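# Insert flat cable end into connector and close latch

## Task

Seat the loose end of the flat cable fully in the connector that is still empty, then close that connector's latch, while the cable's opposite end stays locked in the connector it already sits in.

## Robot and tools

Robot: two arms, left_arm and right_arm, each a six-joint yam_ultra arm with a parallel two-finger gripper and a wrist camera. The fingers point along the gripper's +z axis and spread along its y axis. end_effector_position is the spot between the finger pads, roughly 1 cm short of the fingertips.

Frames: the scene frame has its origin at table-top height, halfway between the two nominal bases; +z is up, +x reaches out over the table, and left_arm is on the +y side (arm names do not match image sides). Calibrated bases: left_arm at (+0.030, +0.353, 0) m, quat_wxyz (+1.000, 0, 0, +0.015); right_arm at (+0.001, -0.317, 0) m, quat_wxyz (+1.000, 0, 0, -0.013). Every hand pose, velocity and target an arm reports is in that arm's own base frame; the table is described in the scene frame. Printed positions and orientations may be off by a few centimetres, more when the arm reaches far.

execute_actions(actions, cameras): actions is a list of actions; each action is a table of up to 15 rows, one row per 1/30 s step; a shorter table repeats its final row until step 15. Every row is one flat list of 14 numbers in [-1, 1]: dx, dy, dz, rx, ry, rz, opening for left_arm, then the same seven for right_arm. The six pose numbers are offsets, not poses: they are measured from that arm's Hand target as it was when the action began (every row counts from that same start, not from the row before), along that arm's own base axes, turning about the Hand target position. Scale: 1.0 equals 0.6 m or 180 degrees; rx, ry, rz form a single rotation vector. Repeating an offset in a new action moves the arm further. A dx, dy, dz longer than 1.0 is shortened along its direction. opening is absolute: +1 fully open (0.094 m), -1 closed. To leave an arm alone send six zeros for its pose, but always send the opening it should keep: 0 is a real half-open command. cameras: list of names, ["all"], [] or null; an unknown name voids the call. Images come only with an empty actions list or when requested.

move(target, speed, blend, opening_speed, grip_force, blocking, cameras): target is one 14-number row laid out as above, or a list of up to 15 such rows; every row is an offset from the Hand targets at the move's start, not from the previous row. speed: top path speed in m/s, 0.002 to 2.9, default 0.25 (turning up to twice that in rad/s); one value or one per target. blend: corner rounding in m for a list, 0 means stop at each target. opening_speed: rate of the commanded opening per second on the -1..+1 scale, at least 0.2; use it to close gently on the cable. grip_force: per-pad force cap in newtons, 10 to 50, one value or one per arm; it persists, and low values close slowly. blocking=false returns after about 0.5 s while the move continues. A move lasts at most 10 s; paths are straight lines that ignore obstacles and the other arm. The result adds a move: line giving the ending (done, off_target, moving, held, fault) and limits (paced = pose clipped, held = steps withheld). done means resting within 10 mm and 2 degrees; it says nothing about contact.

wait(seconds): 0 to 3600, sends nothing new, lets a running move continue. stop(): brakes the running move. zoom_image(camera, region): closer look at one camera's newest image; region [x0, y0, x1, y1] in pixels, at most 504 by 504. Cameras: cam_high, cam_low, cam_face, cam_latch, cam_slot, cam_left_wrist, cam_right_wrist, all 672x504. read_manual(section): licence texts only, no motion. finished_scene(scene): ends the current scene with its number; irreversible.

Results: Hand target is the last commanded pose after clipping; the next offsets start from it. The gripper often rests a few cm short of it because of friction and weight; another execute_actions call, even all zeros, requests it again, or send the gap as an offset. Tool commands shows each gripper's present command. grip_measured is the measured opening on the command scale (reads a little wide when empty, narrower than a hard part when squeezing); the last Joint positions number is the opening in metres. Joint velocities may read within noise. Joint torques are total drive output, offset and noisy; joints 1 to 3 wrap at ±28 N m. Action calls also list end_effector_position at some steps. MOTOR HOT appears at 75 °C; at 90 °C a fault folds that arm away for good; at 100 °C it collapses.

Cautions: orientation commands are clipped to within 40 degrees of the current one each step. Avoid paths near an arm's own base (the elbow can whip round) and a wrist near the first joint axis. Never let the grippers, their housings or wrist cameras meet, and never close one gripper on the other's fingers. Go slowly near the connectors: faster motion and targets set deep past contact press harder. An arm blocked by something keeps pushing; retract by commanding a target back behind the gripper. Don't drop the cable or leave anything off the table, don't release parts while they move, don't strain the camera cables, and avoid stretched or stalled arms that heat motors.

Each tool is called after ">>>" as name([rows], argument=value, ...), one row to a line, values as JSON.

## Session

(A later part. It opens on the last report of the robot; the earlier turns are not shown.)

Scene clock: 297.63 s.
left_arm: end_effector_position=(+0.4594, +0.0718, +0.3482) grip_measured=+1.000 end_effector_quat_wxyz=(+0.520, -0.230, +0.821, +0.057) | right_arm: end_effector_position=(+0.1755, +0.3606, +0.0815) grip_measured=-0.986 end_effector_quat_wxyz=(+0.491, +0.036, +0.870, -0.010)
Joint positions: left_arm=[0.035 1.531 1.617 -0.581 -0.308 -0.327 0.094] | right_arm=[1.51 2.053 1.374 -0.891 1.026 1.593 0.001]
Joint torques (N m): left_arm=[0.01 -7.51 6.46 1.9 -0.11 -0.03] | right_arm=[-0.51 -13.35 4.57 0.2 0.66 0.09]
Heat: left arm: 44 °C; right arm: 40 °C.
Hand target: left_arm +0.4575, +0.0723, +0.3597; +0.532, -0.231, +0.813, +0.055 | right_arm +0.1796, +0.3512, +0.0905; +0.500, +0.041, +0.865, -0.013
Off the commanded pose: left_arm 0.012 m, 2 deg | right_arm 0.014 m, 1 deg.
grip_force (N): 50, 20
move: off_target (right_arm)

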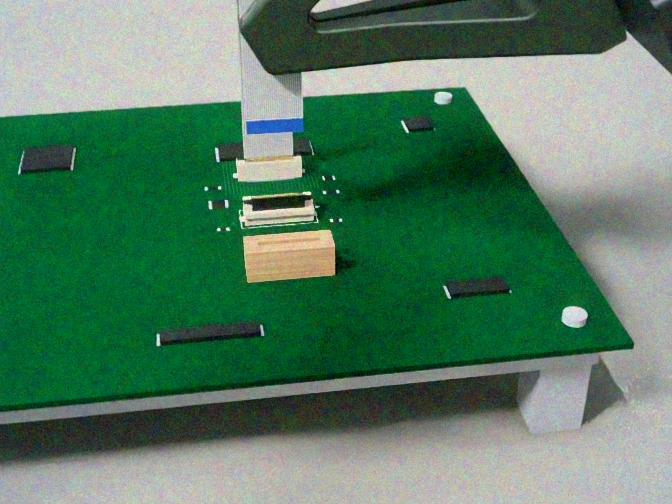

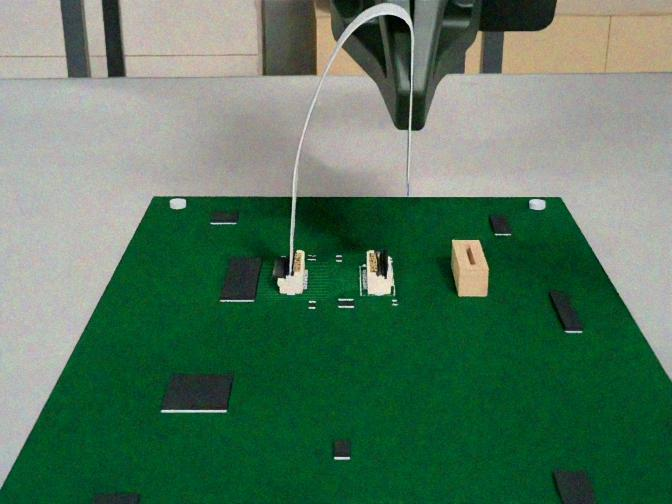

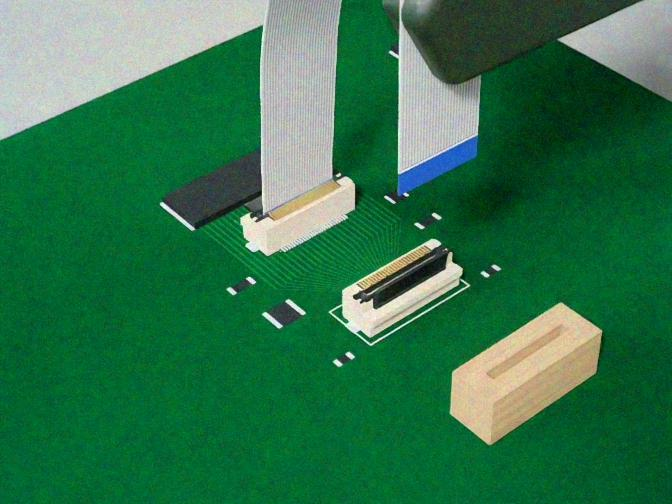

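>>> move(target=[0,0,0,0,0,0,1,0,-0.0103,0,-0.008,0,0,-1], speed=0.02, cameras=["cam_face","cam_latch","cam_slot"])

>>> zoom_image(camera="cam_latch", region=[300, 150, 460, 300])

>>> zoom_image(camera="cam_slot", region=[300, 130, 540, 370])

>>> zoom_image(camera="cam_face", region=[200, 100, 360, 260])

Scene clock: 389.17 s.
left_arm: end_effector_position=(+0.4594, +0.0718, +0.3482) grip_measured=+1.000 end_effector_quat_wxyz=(+0.520, -0.230, +0.821, +0.057) | right_arm: end_effector_position=(+0.1752, +0.3546, +0.0813) grip_measured=-0.986 end_effector_quat_wxyz=(+0.491, +0.030, +0.871, -0.020)
Joint positions: left_arm=[0.035 1.531 1.617 -0.581 -0.308 -0.327 0.094] | right_arm=[1.51 2.047 1.362 -0.91 1.026 1.593 0.001]
Joint torques (N m): left_arm=[-0.01 -7.53 6.46 1.9 -0.11 -0.02] | right_arm=[-0.73 -13.09 4.53 0.14 0.74 0.04]
Heat: left arm: 45 °C; right arm: 42 °C.
Hand target: left_arm +0.4575, +0.0723, +0.3597; +0.532, -0.231, +0.813, +0.055 | right_arm +0.1796, +0.3451, +0.0905; +0.500, +0.035, +0.865, -0.024
Off the commanded pose: left_arm 0.012 m, 2 deg | right_arm 0.014 m, 1 deg.
grip_force (N): 50, 20
move: off_target (right_arm)

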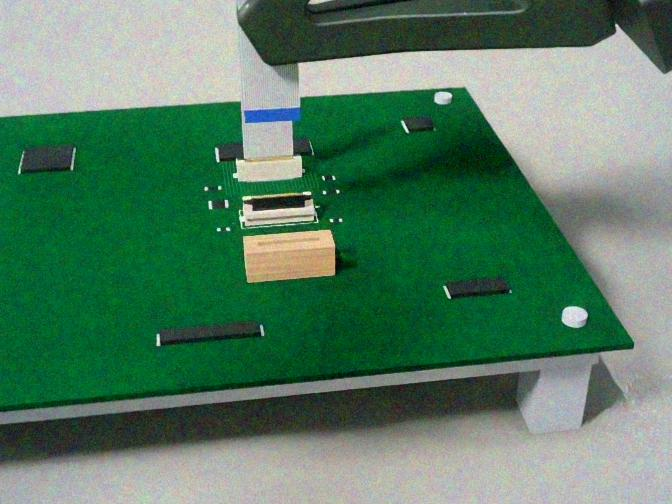

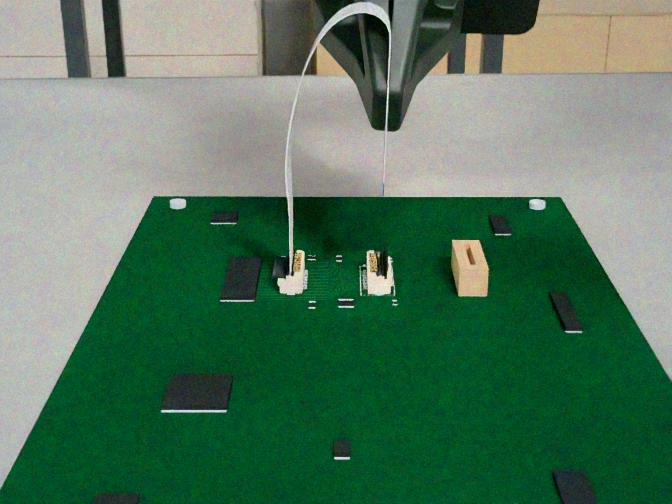

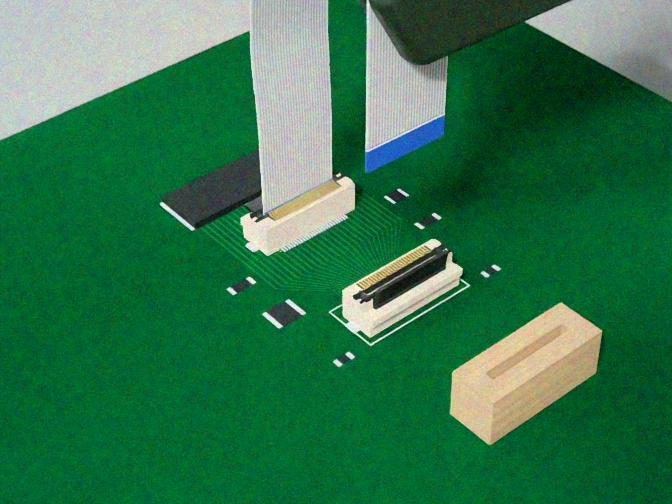

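Scaled by 3.150 from the camera's image (finer frame: 960x720).

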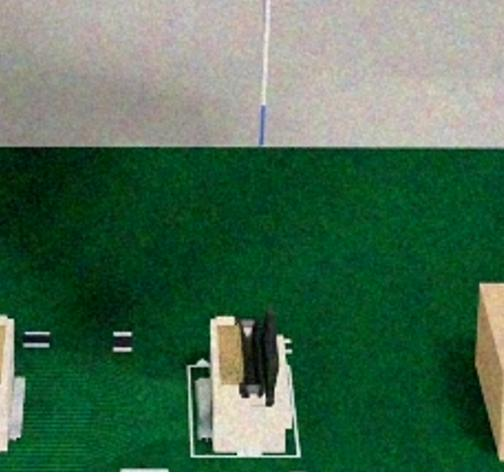

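Scaled by 2.100 from the camera's image (finer frame: 960x720).

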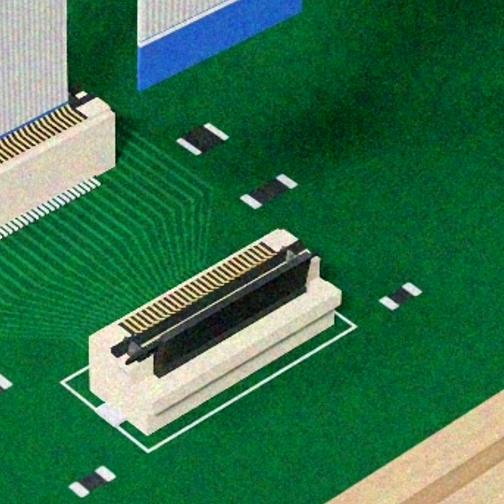

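Scaled by 3.150 from the camera's image (finer frame: 960x720).

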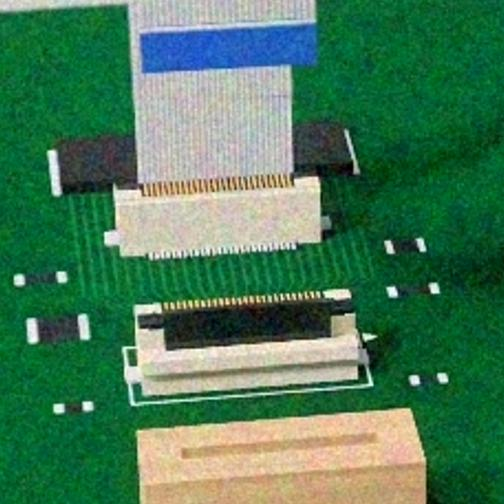

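>>> move(target=[0,0,0,0,0,0,1,0,-0.0025,-0.0413,-0.0239,0,0.005,-1], speed=0.03, cameras=[])

Scene clock: 517.13 s.
left_arm: end_effector_position=(+0.4594, +0.0718, +0.3482) grip_measured=+1.000 end_effector_quat_wxyz=(+0.520, -0.230, +0.821, +0.057) | right_arm: end_effector_position=(+0.1753, +0.3505, +0.0746) grip_measured=-0.986 end_effector_quat_wxyz=(+0.491, +0.017, +0.870, -0.035)
Joint positions: left_arm=[0.035 1.531 1.617 -0.581 -0.308 -0.327 0.094] | right_arm=[1.51 2.06 1.35 -0.91 1.03 1.577 0.001]
Joint torques (N m): left_arm=[0.01 -7.53 6.46 1.9 -0.11 -0.02] | right_arm=[-0.39 -8.44 4.33 0.42 0.7 -0.03]
Heat: left arm: 45 °C; right arm: 41 °C.
Hand target: left_arm +0.4575, +0.0723, +0.3597; +0.532, -0.231, +0.813, +0.055 | right_arm +0.1796, +0.3436, +0.0658; +0.501, +0.009, +0.864, -0.052
Off the commanded pose: left_arm 0.012 m, 2 deg | right_arm 0.012 m, 3 deg.
grip_force (N): 50, 20
move: off_target (right_arm)

>>> move(target=[0,0,0,0,0,0,1,0,0.006,-0.008,0.014,0,0,-1], speed=0.03, cameras=[])

Scene clock: 544.03 s.
left_arm: end_effector_position=(+0.4594, +0.0718, +0.3482) grip_measured=+1.000 end_effector_quat_wxyz=(+0.520, -0.230, +0.821, +0.057) | right_arm: end_effector_position=(+0.1756, +0.3537, +0.0688) grip_measured=-0.986 end_effector_quat_wxyz=(+0.493, +0.026, +0.870, -0.019)
Joint positions: left_arm=[0.035 1.531 1.617 -0.581 -0.308 -0.327 0.094] | right_arm=[1.51 2.06 1.324 -0.846 1.031 1.576 0.001]
Joint torques (N m): left_arm=[-0.01 -7.51 6.48 1.91 -0.11 -0.02] | right_arm=[-0.66 -8.81 4.56 0.53 0.73 0]
Heat: left arm: 45 °C; right arm: 40 °C.
Hand target: left_arm +0.4575, +0.0723, +0.3597; +0.532, -0.231, +0.813, +0.055 | right_arm +0.1796, +0.3472, +0.0609; +0.501, +0.020, +0.865, -0.034
Off the commanded pose: left_arm 0.012 m, 2 deg | right_arm 0.011 m, 2 deg.
grip_force (N): 50, 20
move: off_target (right_arm)

>>> execute_actions(actions=[], cameras=["cam_face","cam_latch","cam_slot"])

>>> zoom_image(camera="cam_latch", region=[330, 190, 430, 300])

>>> zoom_image(camera="cam_slot", region=[300, 160, 500, 360])

>>> zoom_image(camera="cam_face", region=[210, 110, 340, 240])

Scene clock: 551.03 s.
left_arm: end_effector_position=(+0.4594, +0.0718, +0.3482) grip_measured=+1.000 end_effector_quat_wxyz=(+0.520, -0.230, +0.821, +0.057) | right_arm: end_effector_position=(+0.1756, +0.3538, +0.0688) grip_measured=-0.986 end_effector_quat_wxyz=(+0.493, +0.026, +0.870, -0.019)
Joint positions: left_arm=[0.035 1.531 1.617 -0.581 -0.308 -0.327 0.094] | right_arm=[1.51 2.06 1.324 -0.846 1.031 1.576 0.001]
Joint velocities: within noise
Joint torques (N m): left_arm=[0.01 -7.51 6.46 1.9 -0.11 -0.02] | right_arm=[-0.58 -8.77 4.44 0.5 0.67 -0.07]
Heat: left arm: 45 °C; right arm: 40 °C.
Hand target: left_arm +0.4575, +0.0723, +0.3597; +0.532, -0.231, +0.813, +0.055 | right_arm +0.1796, +0.3471, +0.0609; +0.501, +0.020, +0.865, -0.034
Tool commands: left_gripper/opening=+1.0 right_gripper/opening=-1.0
Off the commanded pose: left_arm 0.012 m, 2 deg | right_arm 0.011 m, 2 deg.
grip_force (N): 50, 20
Images, in order (width x height): cam_face 672x504, cam_latch 672x504, cam_slot 672x504.

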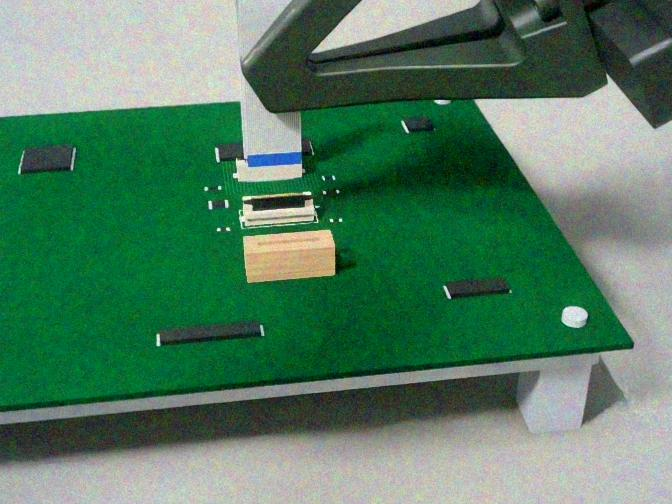

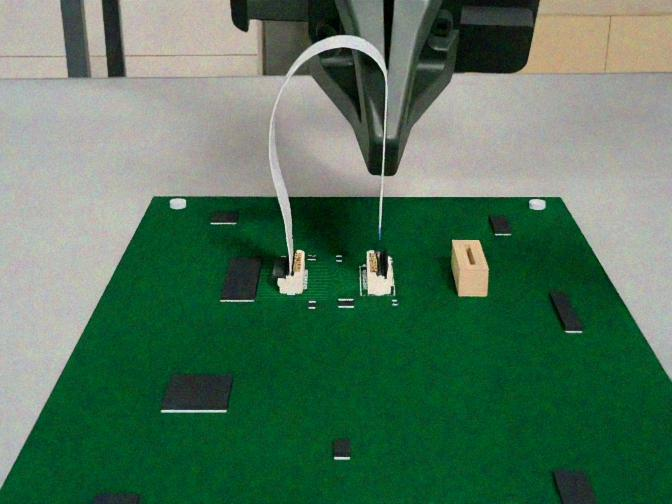

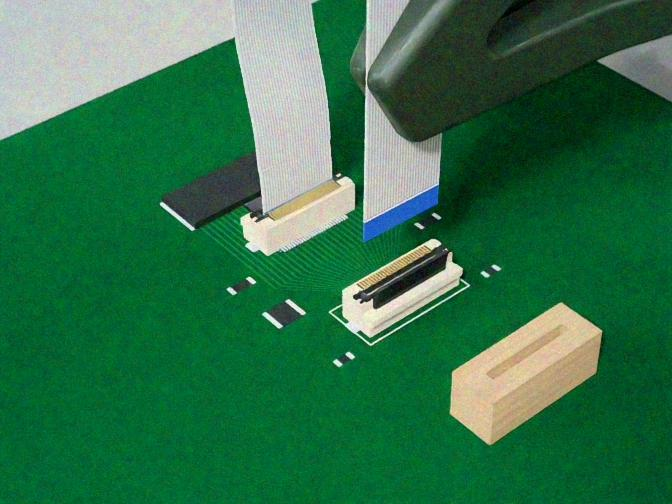

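Scaled by 4.582 from the camera's image (finer frame: 960x720).

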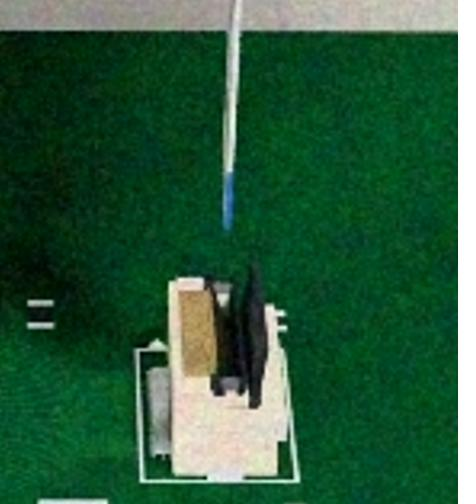

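Scaled by 2.520 from the camera's image (finer frame: 960x720).

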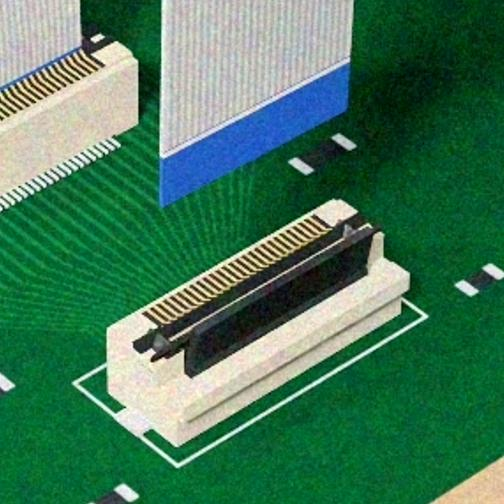

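Scaled by 3.877 from the camera's image (finer frame: 960x720).

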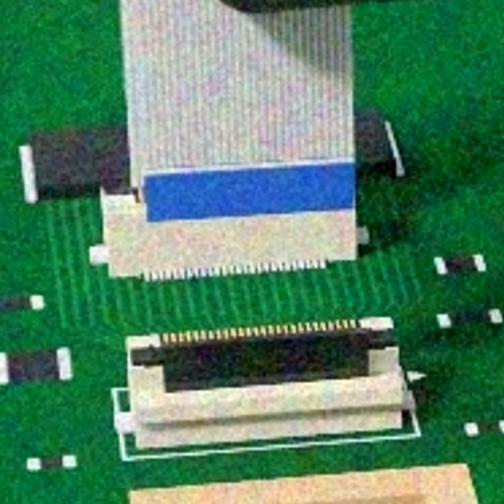

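>>> move(target=[0,0,0,0,0,0,1,0,0.0011,-0.0055,0.0064,0,0,-1], speed=0.02, cameras=["cam_latch"])

>>> zoom_image(camera="cam_latch", region=[330, 190, 430, 300])

Scene clock: 602.17 s.
left_arm: end_effector_position=(+0.4594, +0.0718, +0.3482) grip_measured=+1.000 end_effector_quat_wxyz=(+0.520, -0.230, +0.821, +0.057) | right_arm: end_effector_position=(+0.1756, +0.3546, +0.0649) grip_measured=-0.986 end_effector_quat_wxyz=(+0.493, +0.030, +0.870, -0.011)
Joint positions: left_arm=[0.035 1.531 1.617 -0.581 -0.308 -0.327 0.094] | right_arm=[1.51 2.06 1.306 -0.81 1.031 1.576 0.001]
Joint torques (N m): left_arm=[0.01 -7.53 6.46 1.9 -0.11 -0.02] | right_arm=[-0.55 -8.88 4.56 0.52 0.69 0.01]
Heat: left arm: 45 °C; right arm: 40 °C.
Hand target: left_arm +0.4575, +0.0723, +0.3597; +0.532, -0.231, +0.813, +0.055 | right_arm +0.1796, +0.3479, +0.0577; +0.501, +0.025, +0.865, -0.025
Off the commanded pose: left_arm 0.012 m, 2 deg | right_arm 0.011 m, 2 deg.
grip_force (N): 50, 20
move: off_target (right_arm)

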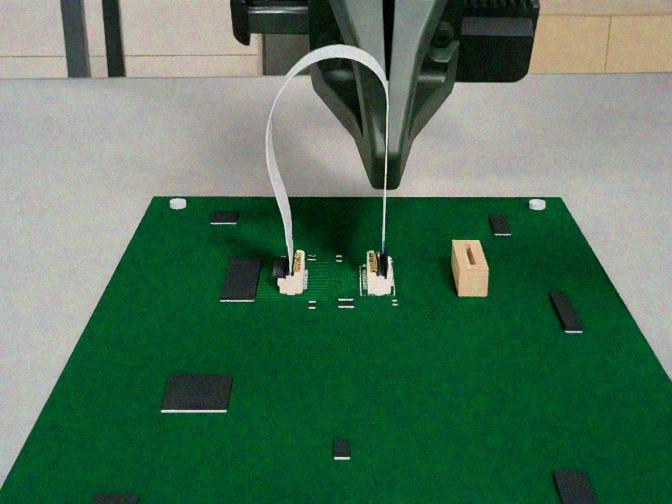

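Scaled by 4.582 from the camera's image (finer frame: 960x720).

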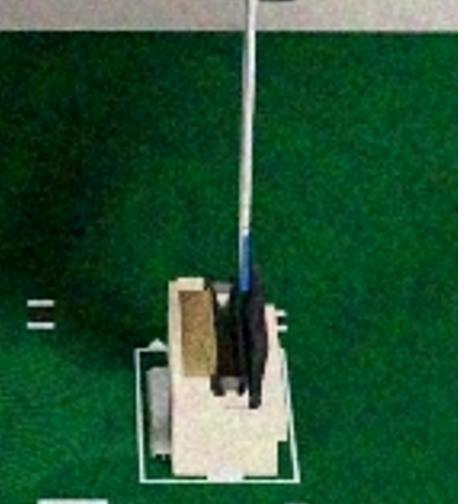

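>>> execute_actions(actions=[], cameras=["cam_face","cam_slot","cam_latch"])

>>> zoom_image(camera="cam_latch", region=[360, 235, 400, 285])

>>> zoom_image(camera="cam_slot", region=[330, 200, 480, 350])

>>> zoom_image(camera="cam_face", region=[230, 130, 330, 230])

Scene clock: 624.60 s.
left_arm: end_effector_position=(+0.4594, +0.0718, +0.3482) grip_measured=+1.000 end_effector_quat_wxyz=(+0.520, -0.230, +0.821, +0.057) | right_arm: end_effector_position=(+0.1756, +0.3547, +0.0649) grip_measured=-0.986 end_effector_quat_wxyz=(+0.493, +0.030, +0.870, -0.011)
Joint positions: left_arm=[0.035 1.531 1.617 -0.581 -0.308 -0.327 0.094] | right_arm=[1.51 2.06 1.306 -0.81 1.031 1.575 0.001]
Joint velocities: within noise
Joint torques (N m): left_arm=[0.01 -7.53 6.45 1.9 -0.11 -0.02] | right_arm=[-0.65 -8.91 4.36 0.53 0.69 -0.02]
Heat: left arm: 45 °C; right arm: 40 °C.
Hand target: left_arm +0.4575, +0.0723, +0.3597; +0.532, -0.231, +0.813, +0.055 | right_arm +0.1796, +0.3479, +0.0577; +0.501, +0.025, +0.865, -0.025
Tool commands: left_gripper/opening=+1.0 right_gripper/opening=-1.0
Off the commanded pose: left_arm 0.012 m, 2 deg | right_arm 0.011 m, 2 deg.
grip_force (N): 50, 20
Images, in order (width x height): cam_face 672x504, cam_latch 672x504, cam_slot 672x504.

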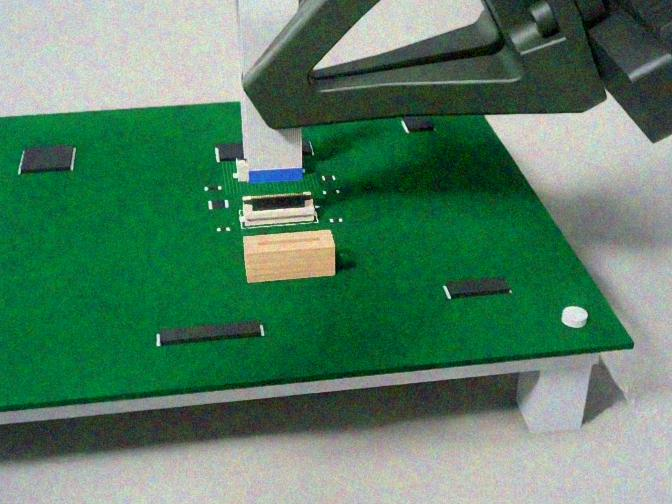

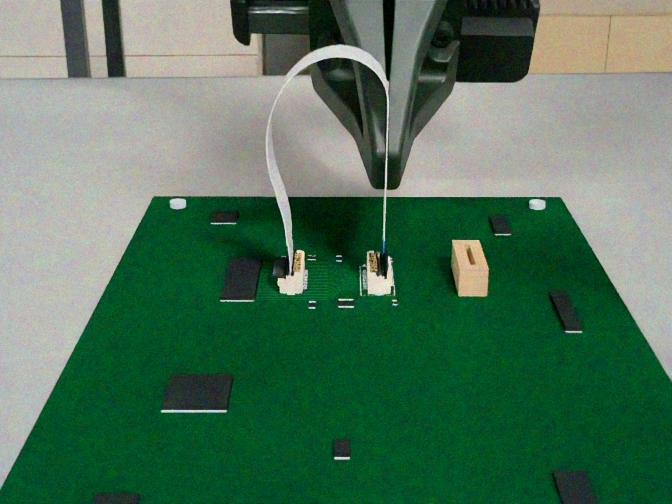

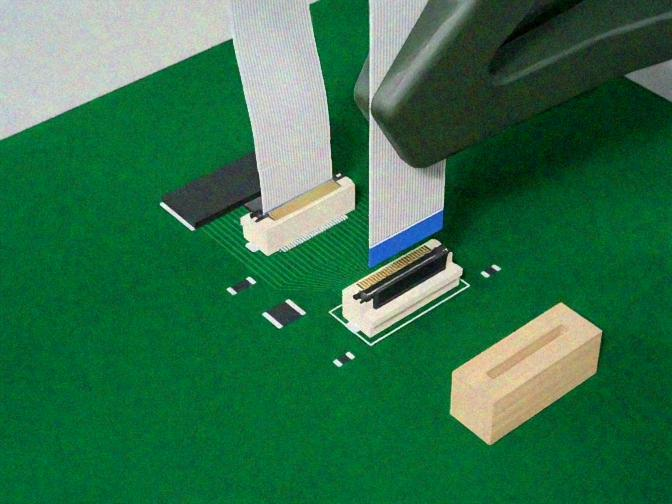

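Scaled by 10.080 from the camera's image (finer frame: 960x720).

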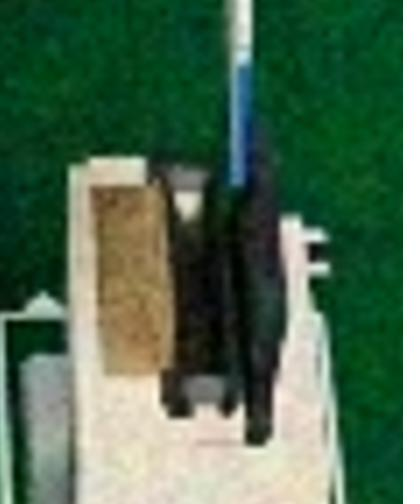

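Scaled by 3.360 from the camera's image (finer frame: 960x720).

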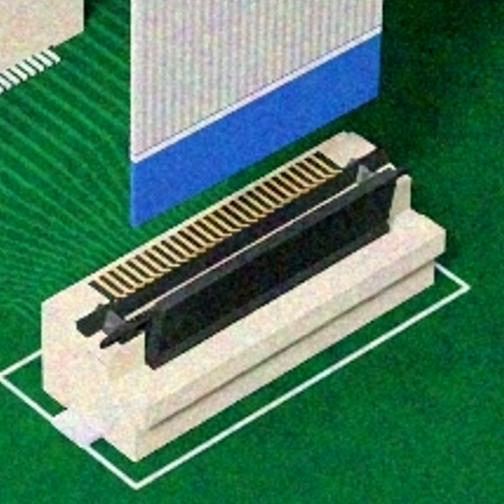

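Scaled by 5.040 from the camera's image (finer frame: 960x720).

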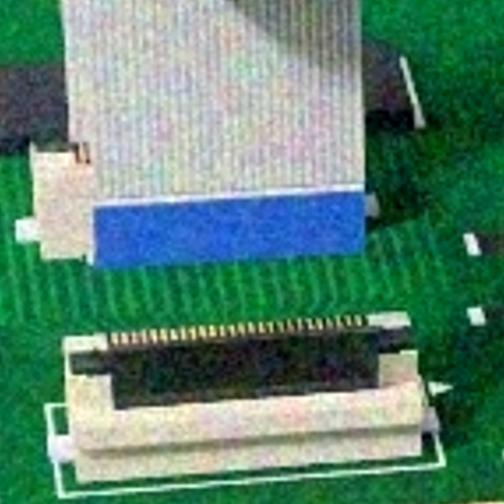

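>>> move(target=[0,0,0,0,0,0,1,-0.0007,0,0,0,0,0.0115,-1], speed=0.02, cameras=[])

Scene clock: 781.33 s.
left_arm: end_effector_position=(+0.4594, +0.0718, +0.3482) grip_measured=+1.000 end_effector_quat_wxyz=(+0.520, -0.230, +0.821, +0.057) | right_arm: end_effector_position=(+0.1773, +0.3550, +0.0579) grip_measured=-0.986 end_effector_quat_wxyz=(+0.501, +0.010, +0.865, -0.011)
Joint positions: left_arm=[0.035 1.531 1.617 -0.581 -0.308 -0.327 0.094] | right_arm=[1.51 2.06 1.26 -0.725 1.049 1.506 0.001]
Joint torques (N m): left_arm=[-0.01 -7.51 6.46 1.9 -0.11 -0.02] | right_arm=[-0.53 -11.84 3.99 0.51 0.5 -0.06]
Heat: left arm: 45 °C; right arm: 39 °C.
Hand target: left_arm +0.4575, +0.0723, +0.3597; +0.532, -0.231, +0.813, +0.055 | right_arm +0.1792, +0.3479, +0.0576; +0.501, +0.010, +0.865, -0.016
Off the commanded pose: left_arm 0.012 m, 2 deg | right_arm 0.007 m, 1 deg.
grip_force (N): 50, 20
move: done

>>> execute_actions(actions=[], cameras=["cam_face","cam_slot","cam_latch"])

>>> zoom_image(camera="cam_latch", region=[340, 220, 420, 300])

>>> zoom_image(camera="cam_slot", region=[330, 200, 480, 350])

>>> zoom_image(camera="cam_face", region=[230, 130, 330, 230])

Scene clock: 794.60 s.
left_arm: end_effector_position=(+0.4594, +0.0718, +0.3482) grip_measured=+1.000 end_effector_quat_wxyz=(+0.520, -0.230, +0.821, +0.057) | right_arm: end_effector_position=(+0.1773, +0.3550, +0.0579) grip_measured=-0.986 end_effector_quat_wxyz=(+0.501, +0.010, +0.865, -0.011)
Joint positions: left_arm=[0.035 1.531 1.617 -0.581 -0.308 -0.327 0.094] | right_arm=[1.51 2.06 1.26 -0.724 1.049 1.506 0.001]
Joint velocities: within noise
Joint torques (N m): left_arm=[-0.01 -7.51 6.48 1.9 -0.1 -0.02] | right_arm=[-0.64 -11.66 3.92 0.53 0.47 -0.05]
Heat: left arm: 45 °C; right arm: 40 °C.
Hand target: left_arm +0.4575, +0.0723, +0.3597; +0.532, -0.231, +0.813, +0.055 | right_arm +0.1792, +0.3479, +0.0577; +0.501, +0.010, +0.865, -0.016
Tool commands: left_gripper/opening=+1.0 right_gripper/opening=-1.0
Off the commanded pose: left_arm 0.012 m, 2 deg | right_arm 0.007 m, 1 deg.
grip_force (N): 50, 20
Images, in order (width x height): cam_face 672x504, cam_latch 672x504, cam_slot 672x504.

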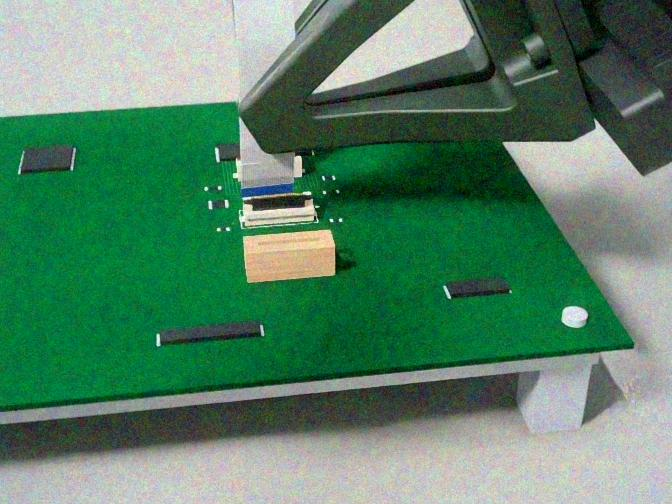

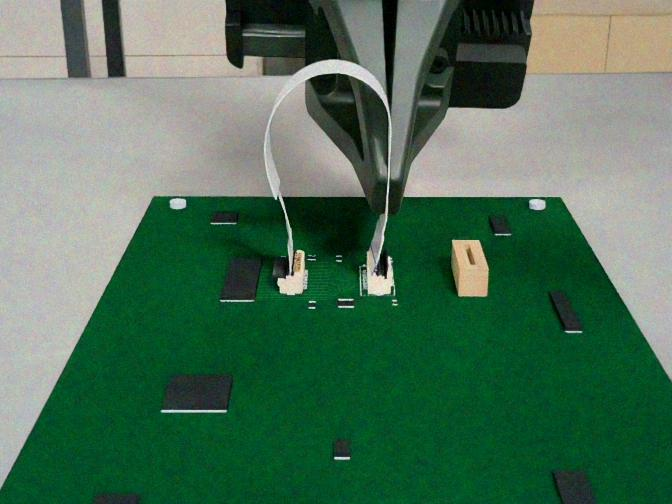

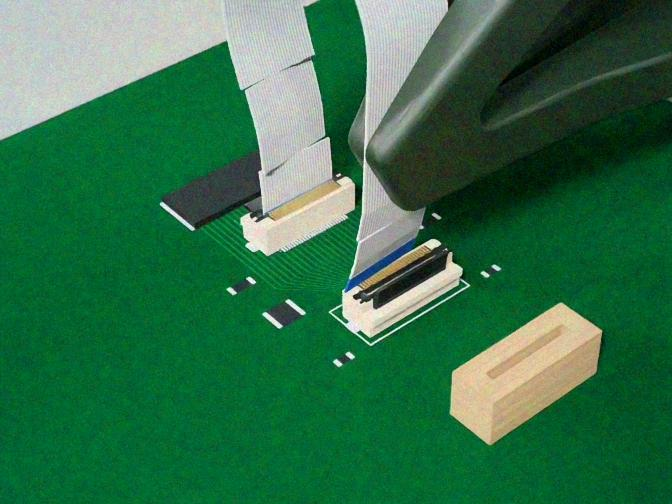

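Scaled by 6.300 from the camera's image (finer frame: 960x720).

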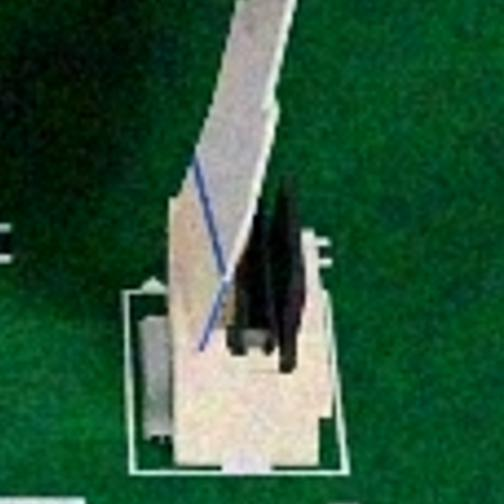

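Scaled by 3.360 from the camera's image (finer frame: 960x720).

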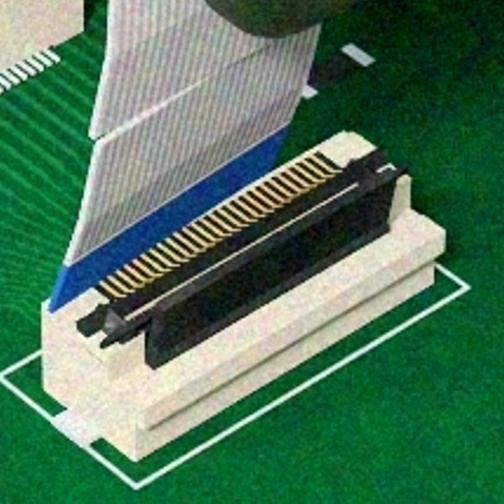

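Scaled by 5.040 from the camera's image (finer frame: 960x720).

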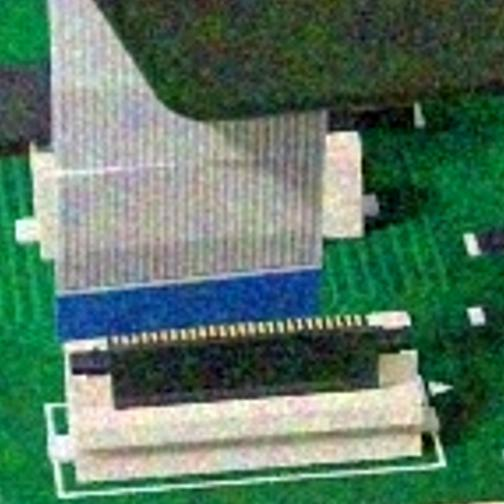

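>>> move(target=[0,0,0,0,0,0,1,0,0.0027,0.0253,0.0146,0,0,-1], speed=0.02, cameras=["cam_face","cam_slot","cam_latch"])

>>> zoom_image(camera="cam_latch", region=[330, 190, 430, 300])

>>> zoom_image(camera="cam_slot", region=[330, 150, 530, 350])

>>> zoom_image(camera="cam_face", region=[210, 110, 340, 240])

Scene clock: 812.57 s.
left_arm: end_effector_position=(+0.4594, +0.0718, +0.3482) grip_measured=+1.000 end_effector_quat_wxyz=(+0.520, -0.230, +0.821, +0.057) | right_arm: end_effector_position=(+0.1760, +0.3549, +0.0664) grip_measured=-0.986 end_effector_quat_wxyz=(+0.495, +0.017, +0.869, +0.001)
Joint positions: left_arm=[0.035 1.531 1.617 -0.581 -0.308 -0.327 0.094] | right_arm=[1.51 2.023 1.252 -0.724 1.035 1.505 0.001]
Joint torques (N m): left_arm=[-0.01 -7.53 6.48 1.9 -0.11 -0.02] | right_arm=[-0.72 -12.7 4.48 0.59 0.58 -0.03]
Heat: left arm: 45 °C; right arm: 40 °C.
Hand target: left_arm +0.4575, +0.0723, +0.3597; +0.532, -0.231, +0.813, +0.055 | right_arm +0.1792, +0.3495, +0.0728; +0.501, +0.021, +0.865, +0.004
Off the commanded pose: left_arm 0.012 m, 2 deg | right_arm 0.009 m, 1 deg.
grip_force (N): 50, 20
move: done
Images, in order (width x height): cam_face 672x504, cam_latch 672x504, cam_slot 672x504.

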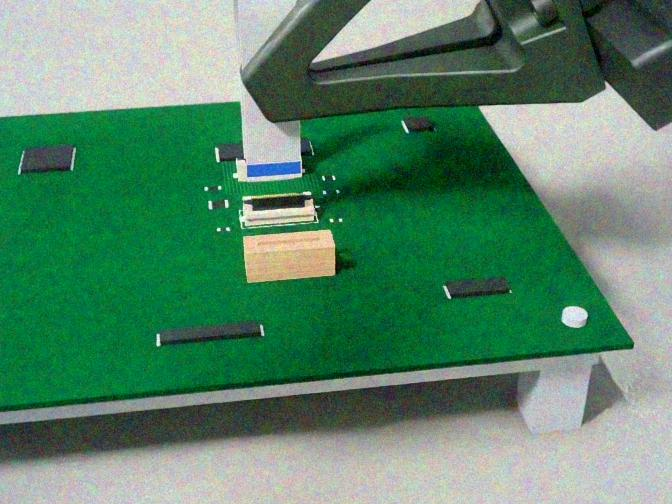

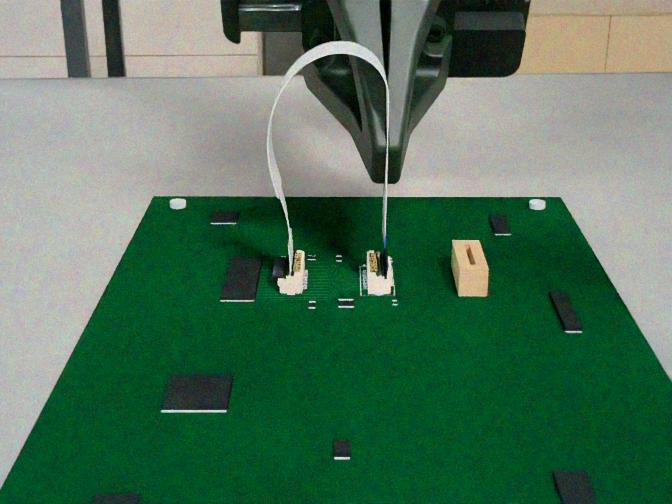

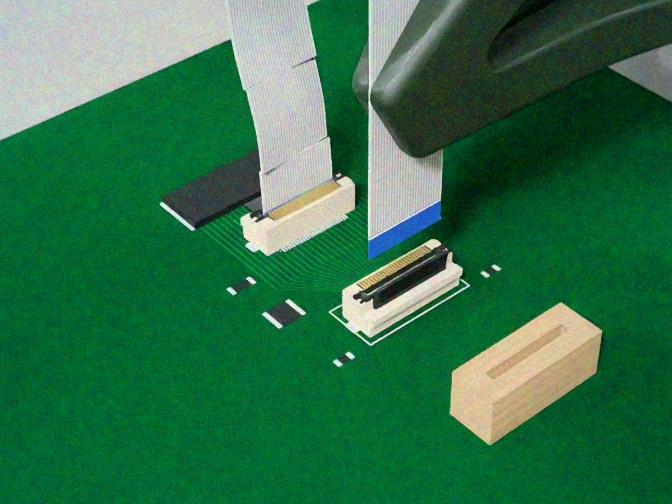

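Scaled by 4.582 from the camera's image (finer frame: 960x720).

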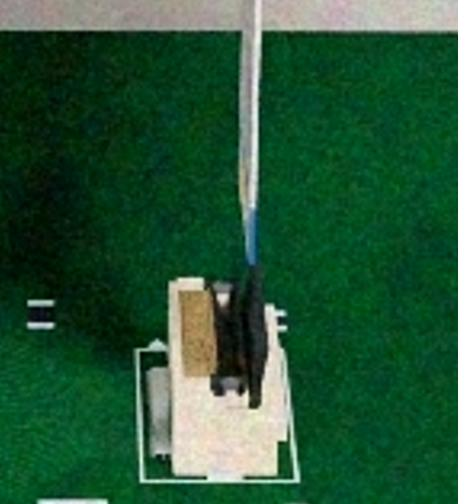

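Scaled by 2.520 from the camera's image (finer frame: 960x720).

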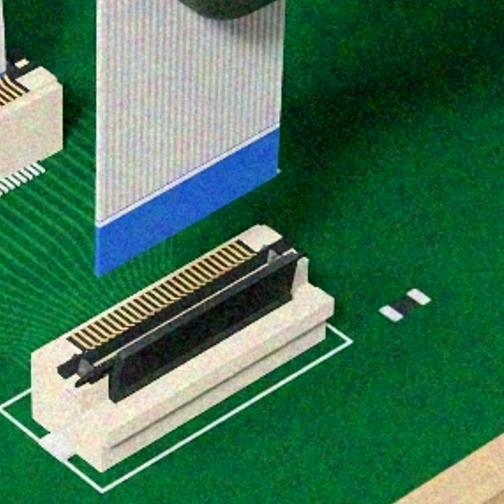

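Scaled by 3.877 from the camera's image (finer frame: 960x720).

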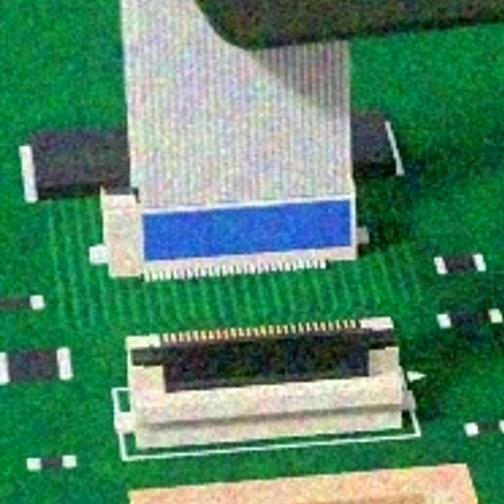

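>>> move(target=[0,0,0,0,0,0,1,-0.012,0.006,0,0,0,0.0065,-1], speed=0.02, cameras=[])

Scene clock: 879.57 s.
left_arm: end_effector_position=(+0.4594, +0.0718, +0.3482) grip_measured=+1.000 end_effector_quat_wxyz=(+0.520, -0.230, +0.821, +0.057) | right_arm: end_effector_position=(+0.1736, +0.3561, +0.0664) grip_measured=-0.986 end_effector_quat_wxyz=(+0.495, +0.013, +0.869, +0.003)
Joint positions: left_arm=[0.035 1.531 1.617 -0.581 -0.308 -0.327 0.094] | right_arm=[1.517 2.023 1.252 -0.724 1.035 1.504 0.001]
Joint torques (N m): left_arm=[0.01 -7.53 6.46 1.91 -0.11 -0.02] | right_arm=[0.49 -12.74 4.42 0.58 0.62 -0.02]
Heat: left arm: 45 °C; right arm: 39 °C.
Hand target: left_arm +0.4575, +0.0723, +0.3597; +0.532, -0.231, +0.813, +0.055 | right_arm +0.1721, +0.3530, +0.0728; +0.501, +0.012, +0.865, +0.009
Off the commanded pose: left_arm 0.012 m, 2 deg | right_arm 0.007 m, 1 deg.
grip_force (N): 50, 20
move: done

>>> move(target=[0,0,0,0,0,0,1,0.0103,-0.0052,0,0,0,-0.0056,-1], speed=0.02, cameras=["cam_face","cam_slot","cam_latch"])

>>> zoom_image(camera="cam_latch", region=[330, 190, 430, 300])

>>> zoom_image(camera="cam_slot", region=[330, 150, 530, 350])

>>> zoom_image(camera="cam_face", region=[210, 110, 340, 240])

Scene clock: 888.93 s.
left_arm: end_effector_position=(+0.4594, +0.0718, +0.3482) grip_measured=+1.000 end_effector_quat_wxyz=(+0.520, -0.230, +0.821, +0.057) | right_arm: end_effector_position=(+0.1747, +0.3556, +0.0664) grip_measured=-0.986 end_effector_quat_wxyz=(+0.495, +0.015, +0.869, +0.002)
Joint positions: left_arm=[0.035 1.531 1.617 -0.581 -0.308 -0.327 0.094] | right_arm=[1.514 2.023 1.252 -0.724 1.035 1.504 0.001]
Joint torques (N m): left_arm=[0.01 -7.51 6.49 1.9 -0.12 -0.02] | right_arm=[-0.66 -12.57 4.62 0.55 0.6 -0.02]
Heat: left arm: 45 °C; right arm: 39 °C.
Hand target: left_arm +0.4575, +0.0723, +0.3597; +0.532, -0.231, +0.813, +0.055 | right_arm +0.1783, +0.3499, +0.0728; +0.501, +0.020, +0.865, +0.005
Off the commanded pose: left_arm 0.012 m, 2 deg | right_arm 0.009 m, 1 deg.
grip_force (N): 50, 20
move: done
Images, in order (width x height): cam_face 672x504, cam_latch 672x504, cam_slot 672x504.

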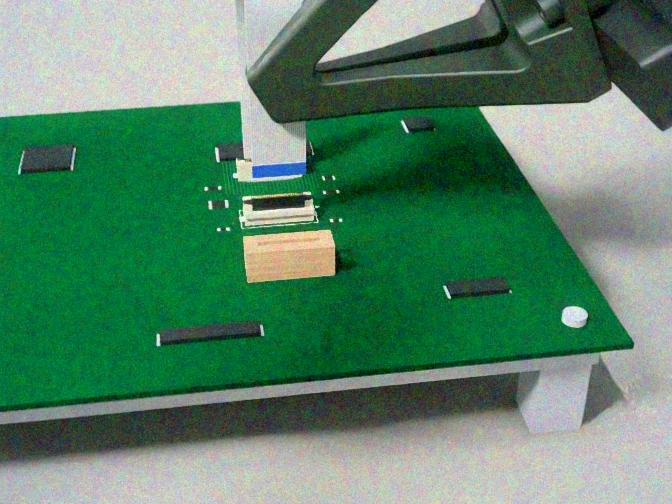

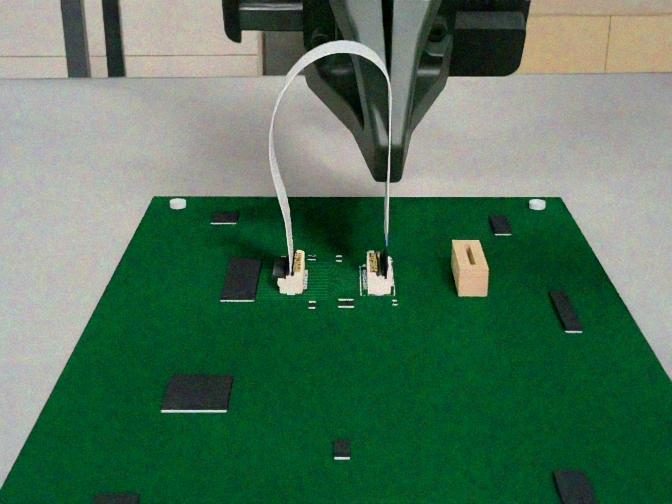

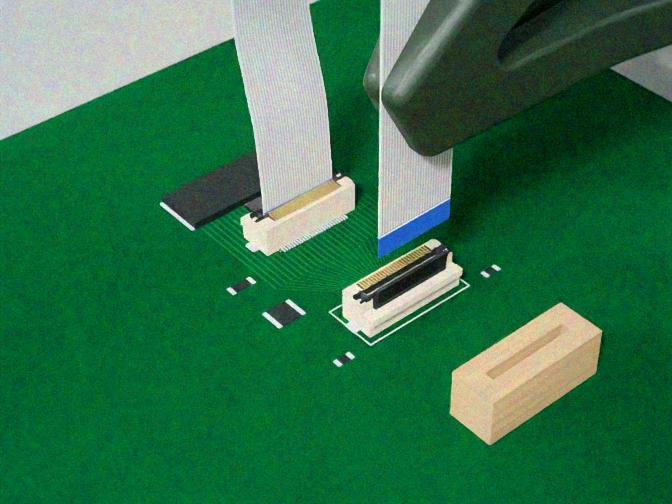

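Scaled by 4.582 from the camera's image (finer frame: 960x720).

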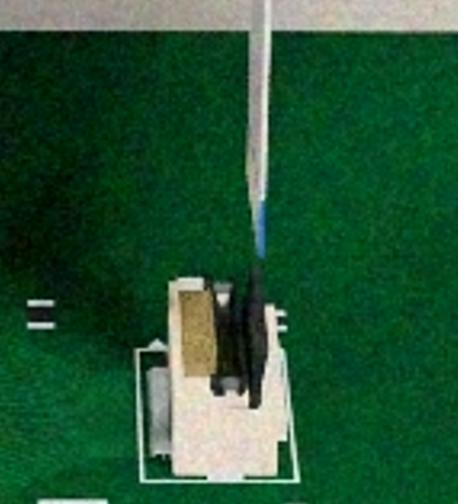

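Scaled by 2.520 from the camera's image (finer frame: 960x720).

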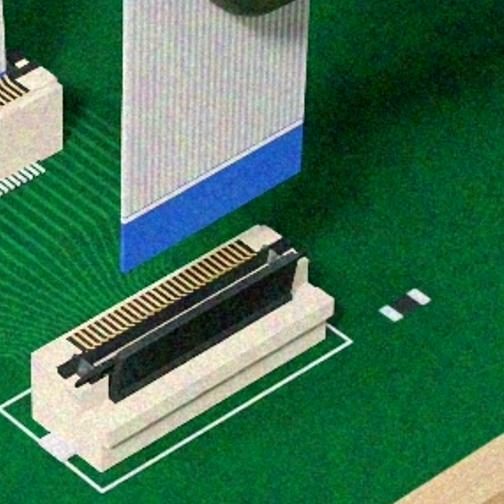

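Scaled by 3.877 from the camera's image (finer frame: 960x720).

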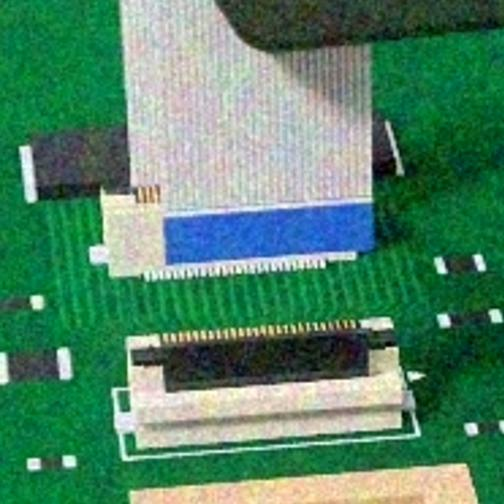

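>>> move(target=[0,0,0,0,0,0,1,0.0007,-0.0043,-0.0252,-0.0143,0,-0.0004,-1], speed=0.02, cameras=[])

Scene clock: 944.40 s.
left_arm: end_effector_position=(+0.4594, +0.0718, +0.3482) grip_measured=+1.000 end_effector_quat_wxyz=(+0.520, -0.230, +0.821, +0.057) | right_arm: end_effector_position=(+0.1748, +0.3555, +0.0664) grip_measured=-0.986 end_effector_quat_wxyz=(+0.495, +0.015, +0.869, +0.002)
Joint positions: left_arm=[0.035 1.531 1.617 -0.581 -0.308 -0.327 0.094] | right_arm=[1.513 2.023 1.252 -0.724 1.035 1.504 0.001]
Joint torques (N m): left_arm=[-0.01 -7.54 6.45 1.9 -0.11 -0.01] | right_arm=[-0.69 -8.59 4.4 0.56 0.61 0]
Heat: left arm: 45 °C; right arm: 39 °C.
Hand target: left_arm +0.4575, +0.0723, +0.3597; +0.532, -0.231, +0.813, +0.055 | right_arm +0.1786, +0.3474, +0.0577; +0.501, +0.009, +0.865, -0.015
Off the commanded pose: left_arm 0.012 m, 2 deg | right_arm 0.013 m, 2 deg.
grip_force (N): 50, 20
move: off_target (right_arm)


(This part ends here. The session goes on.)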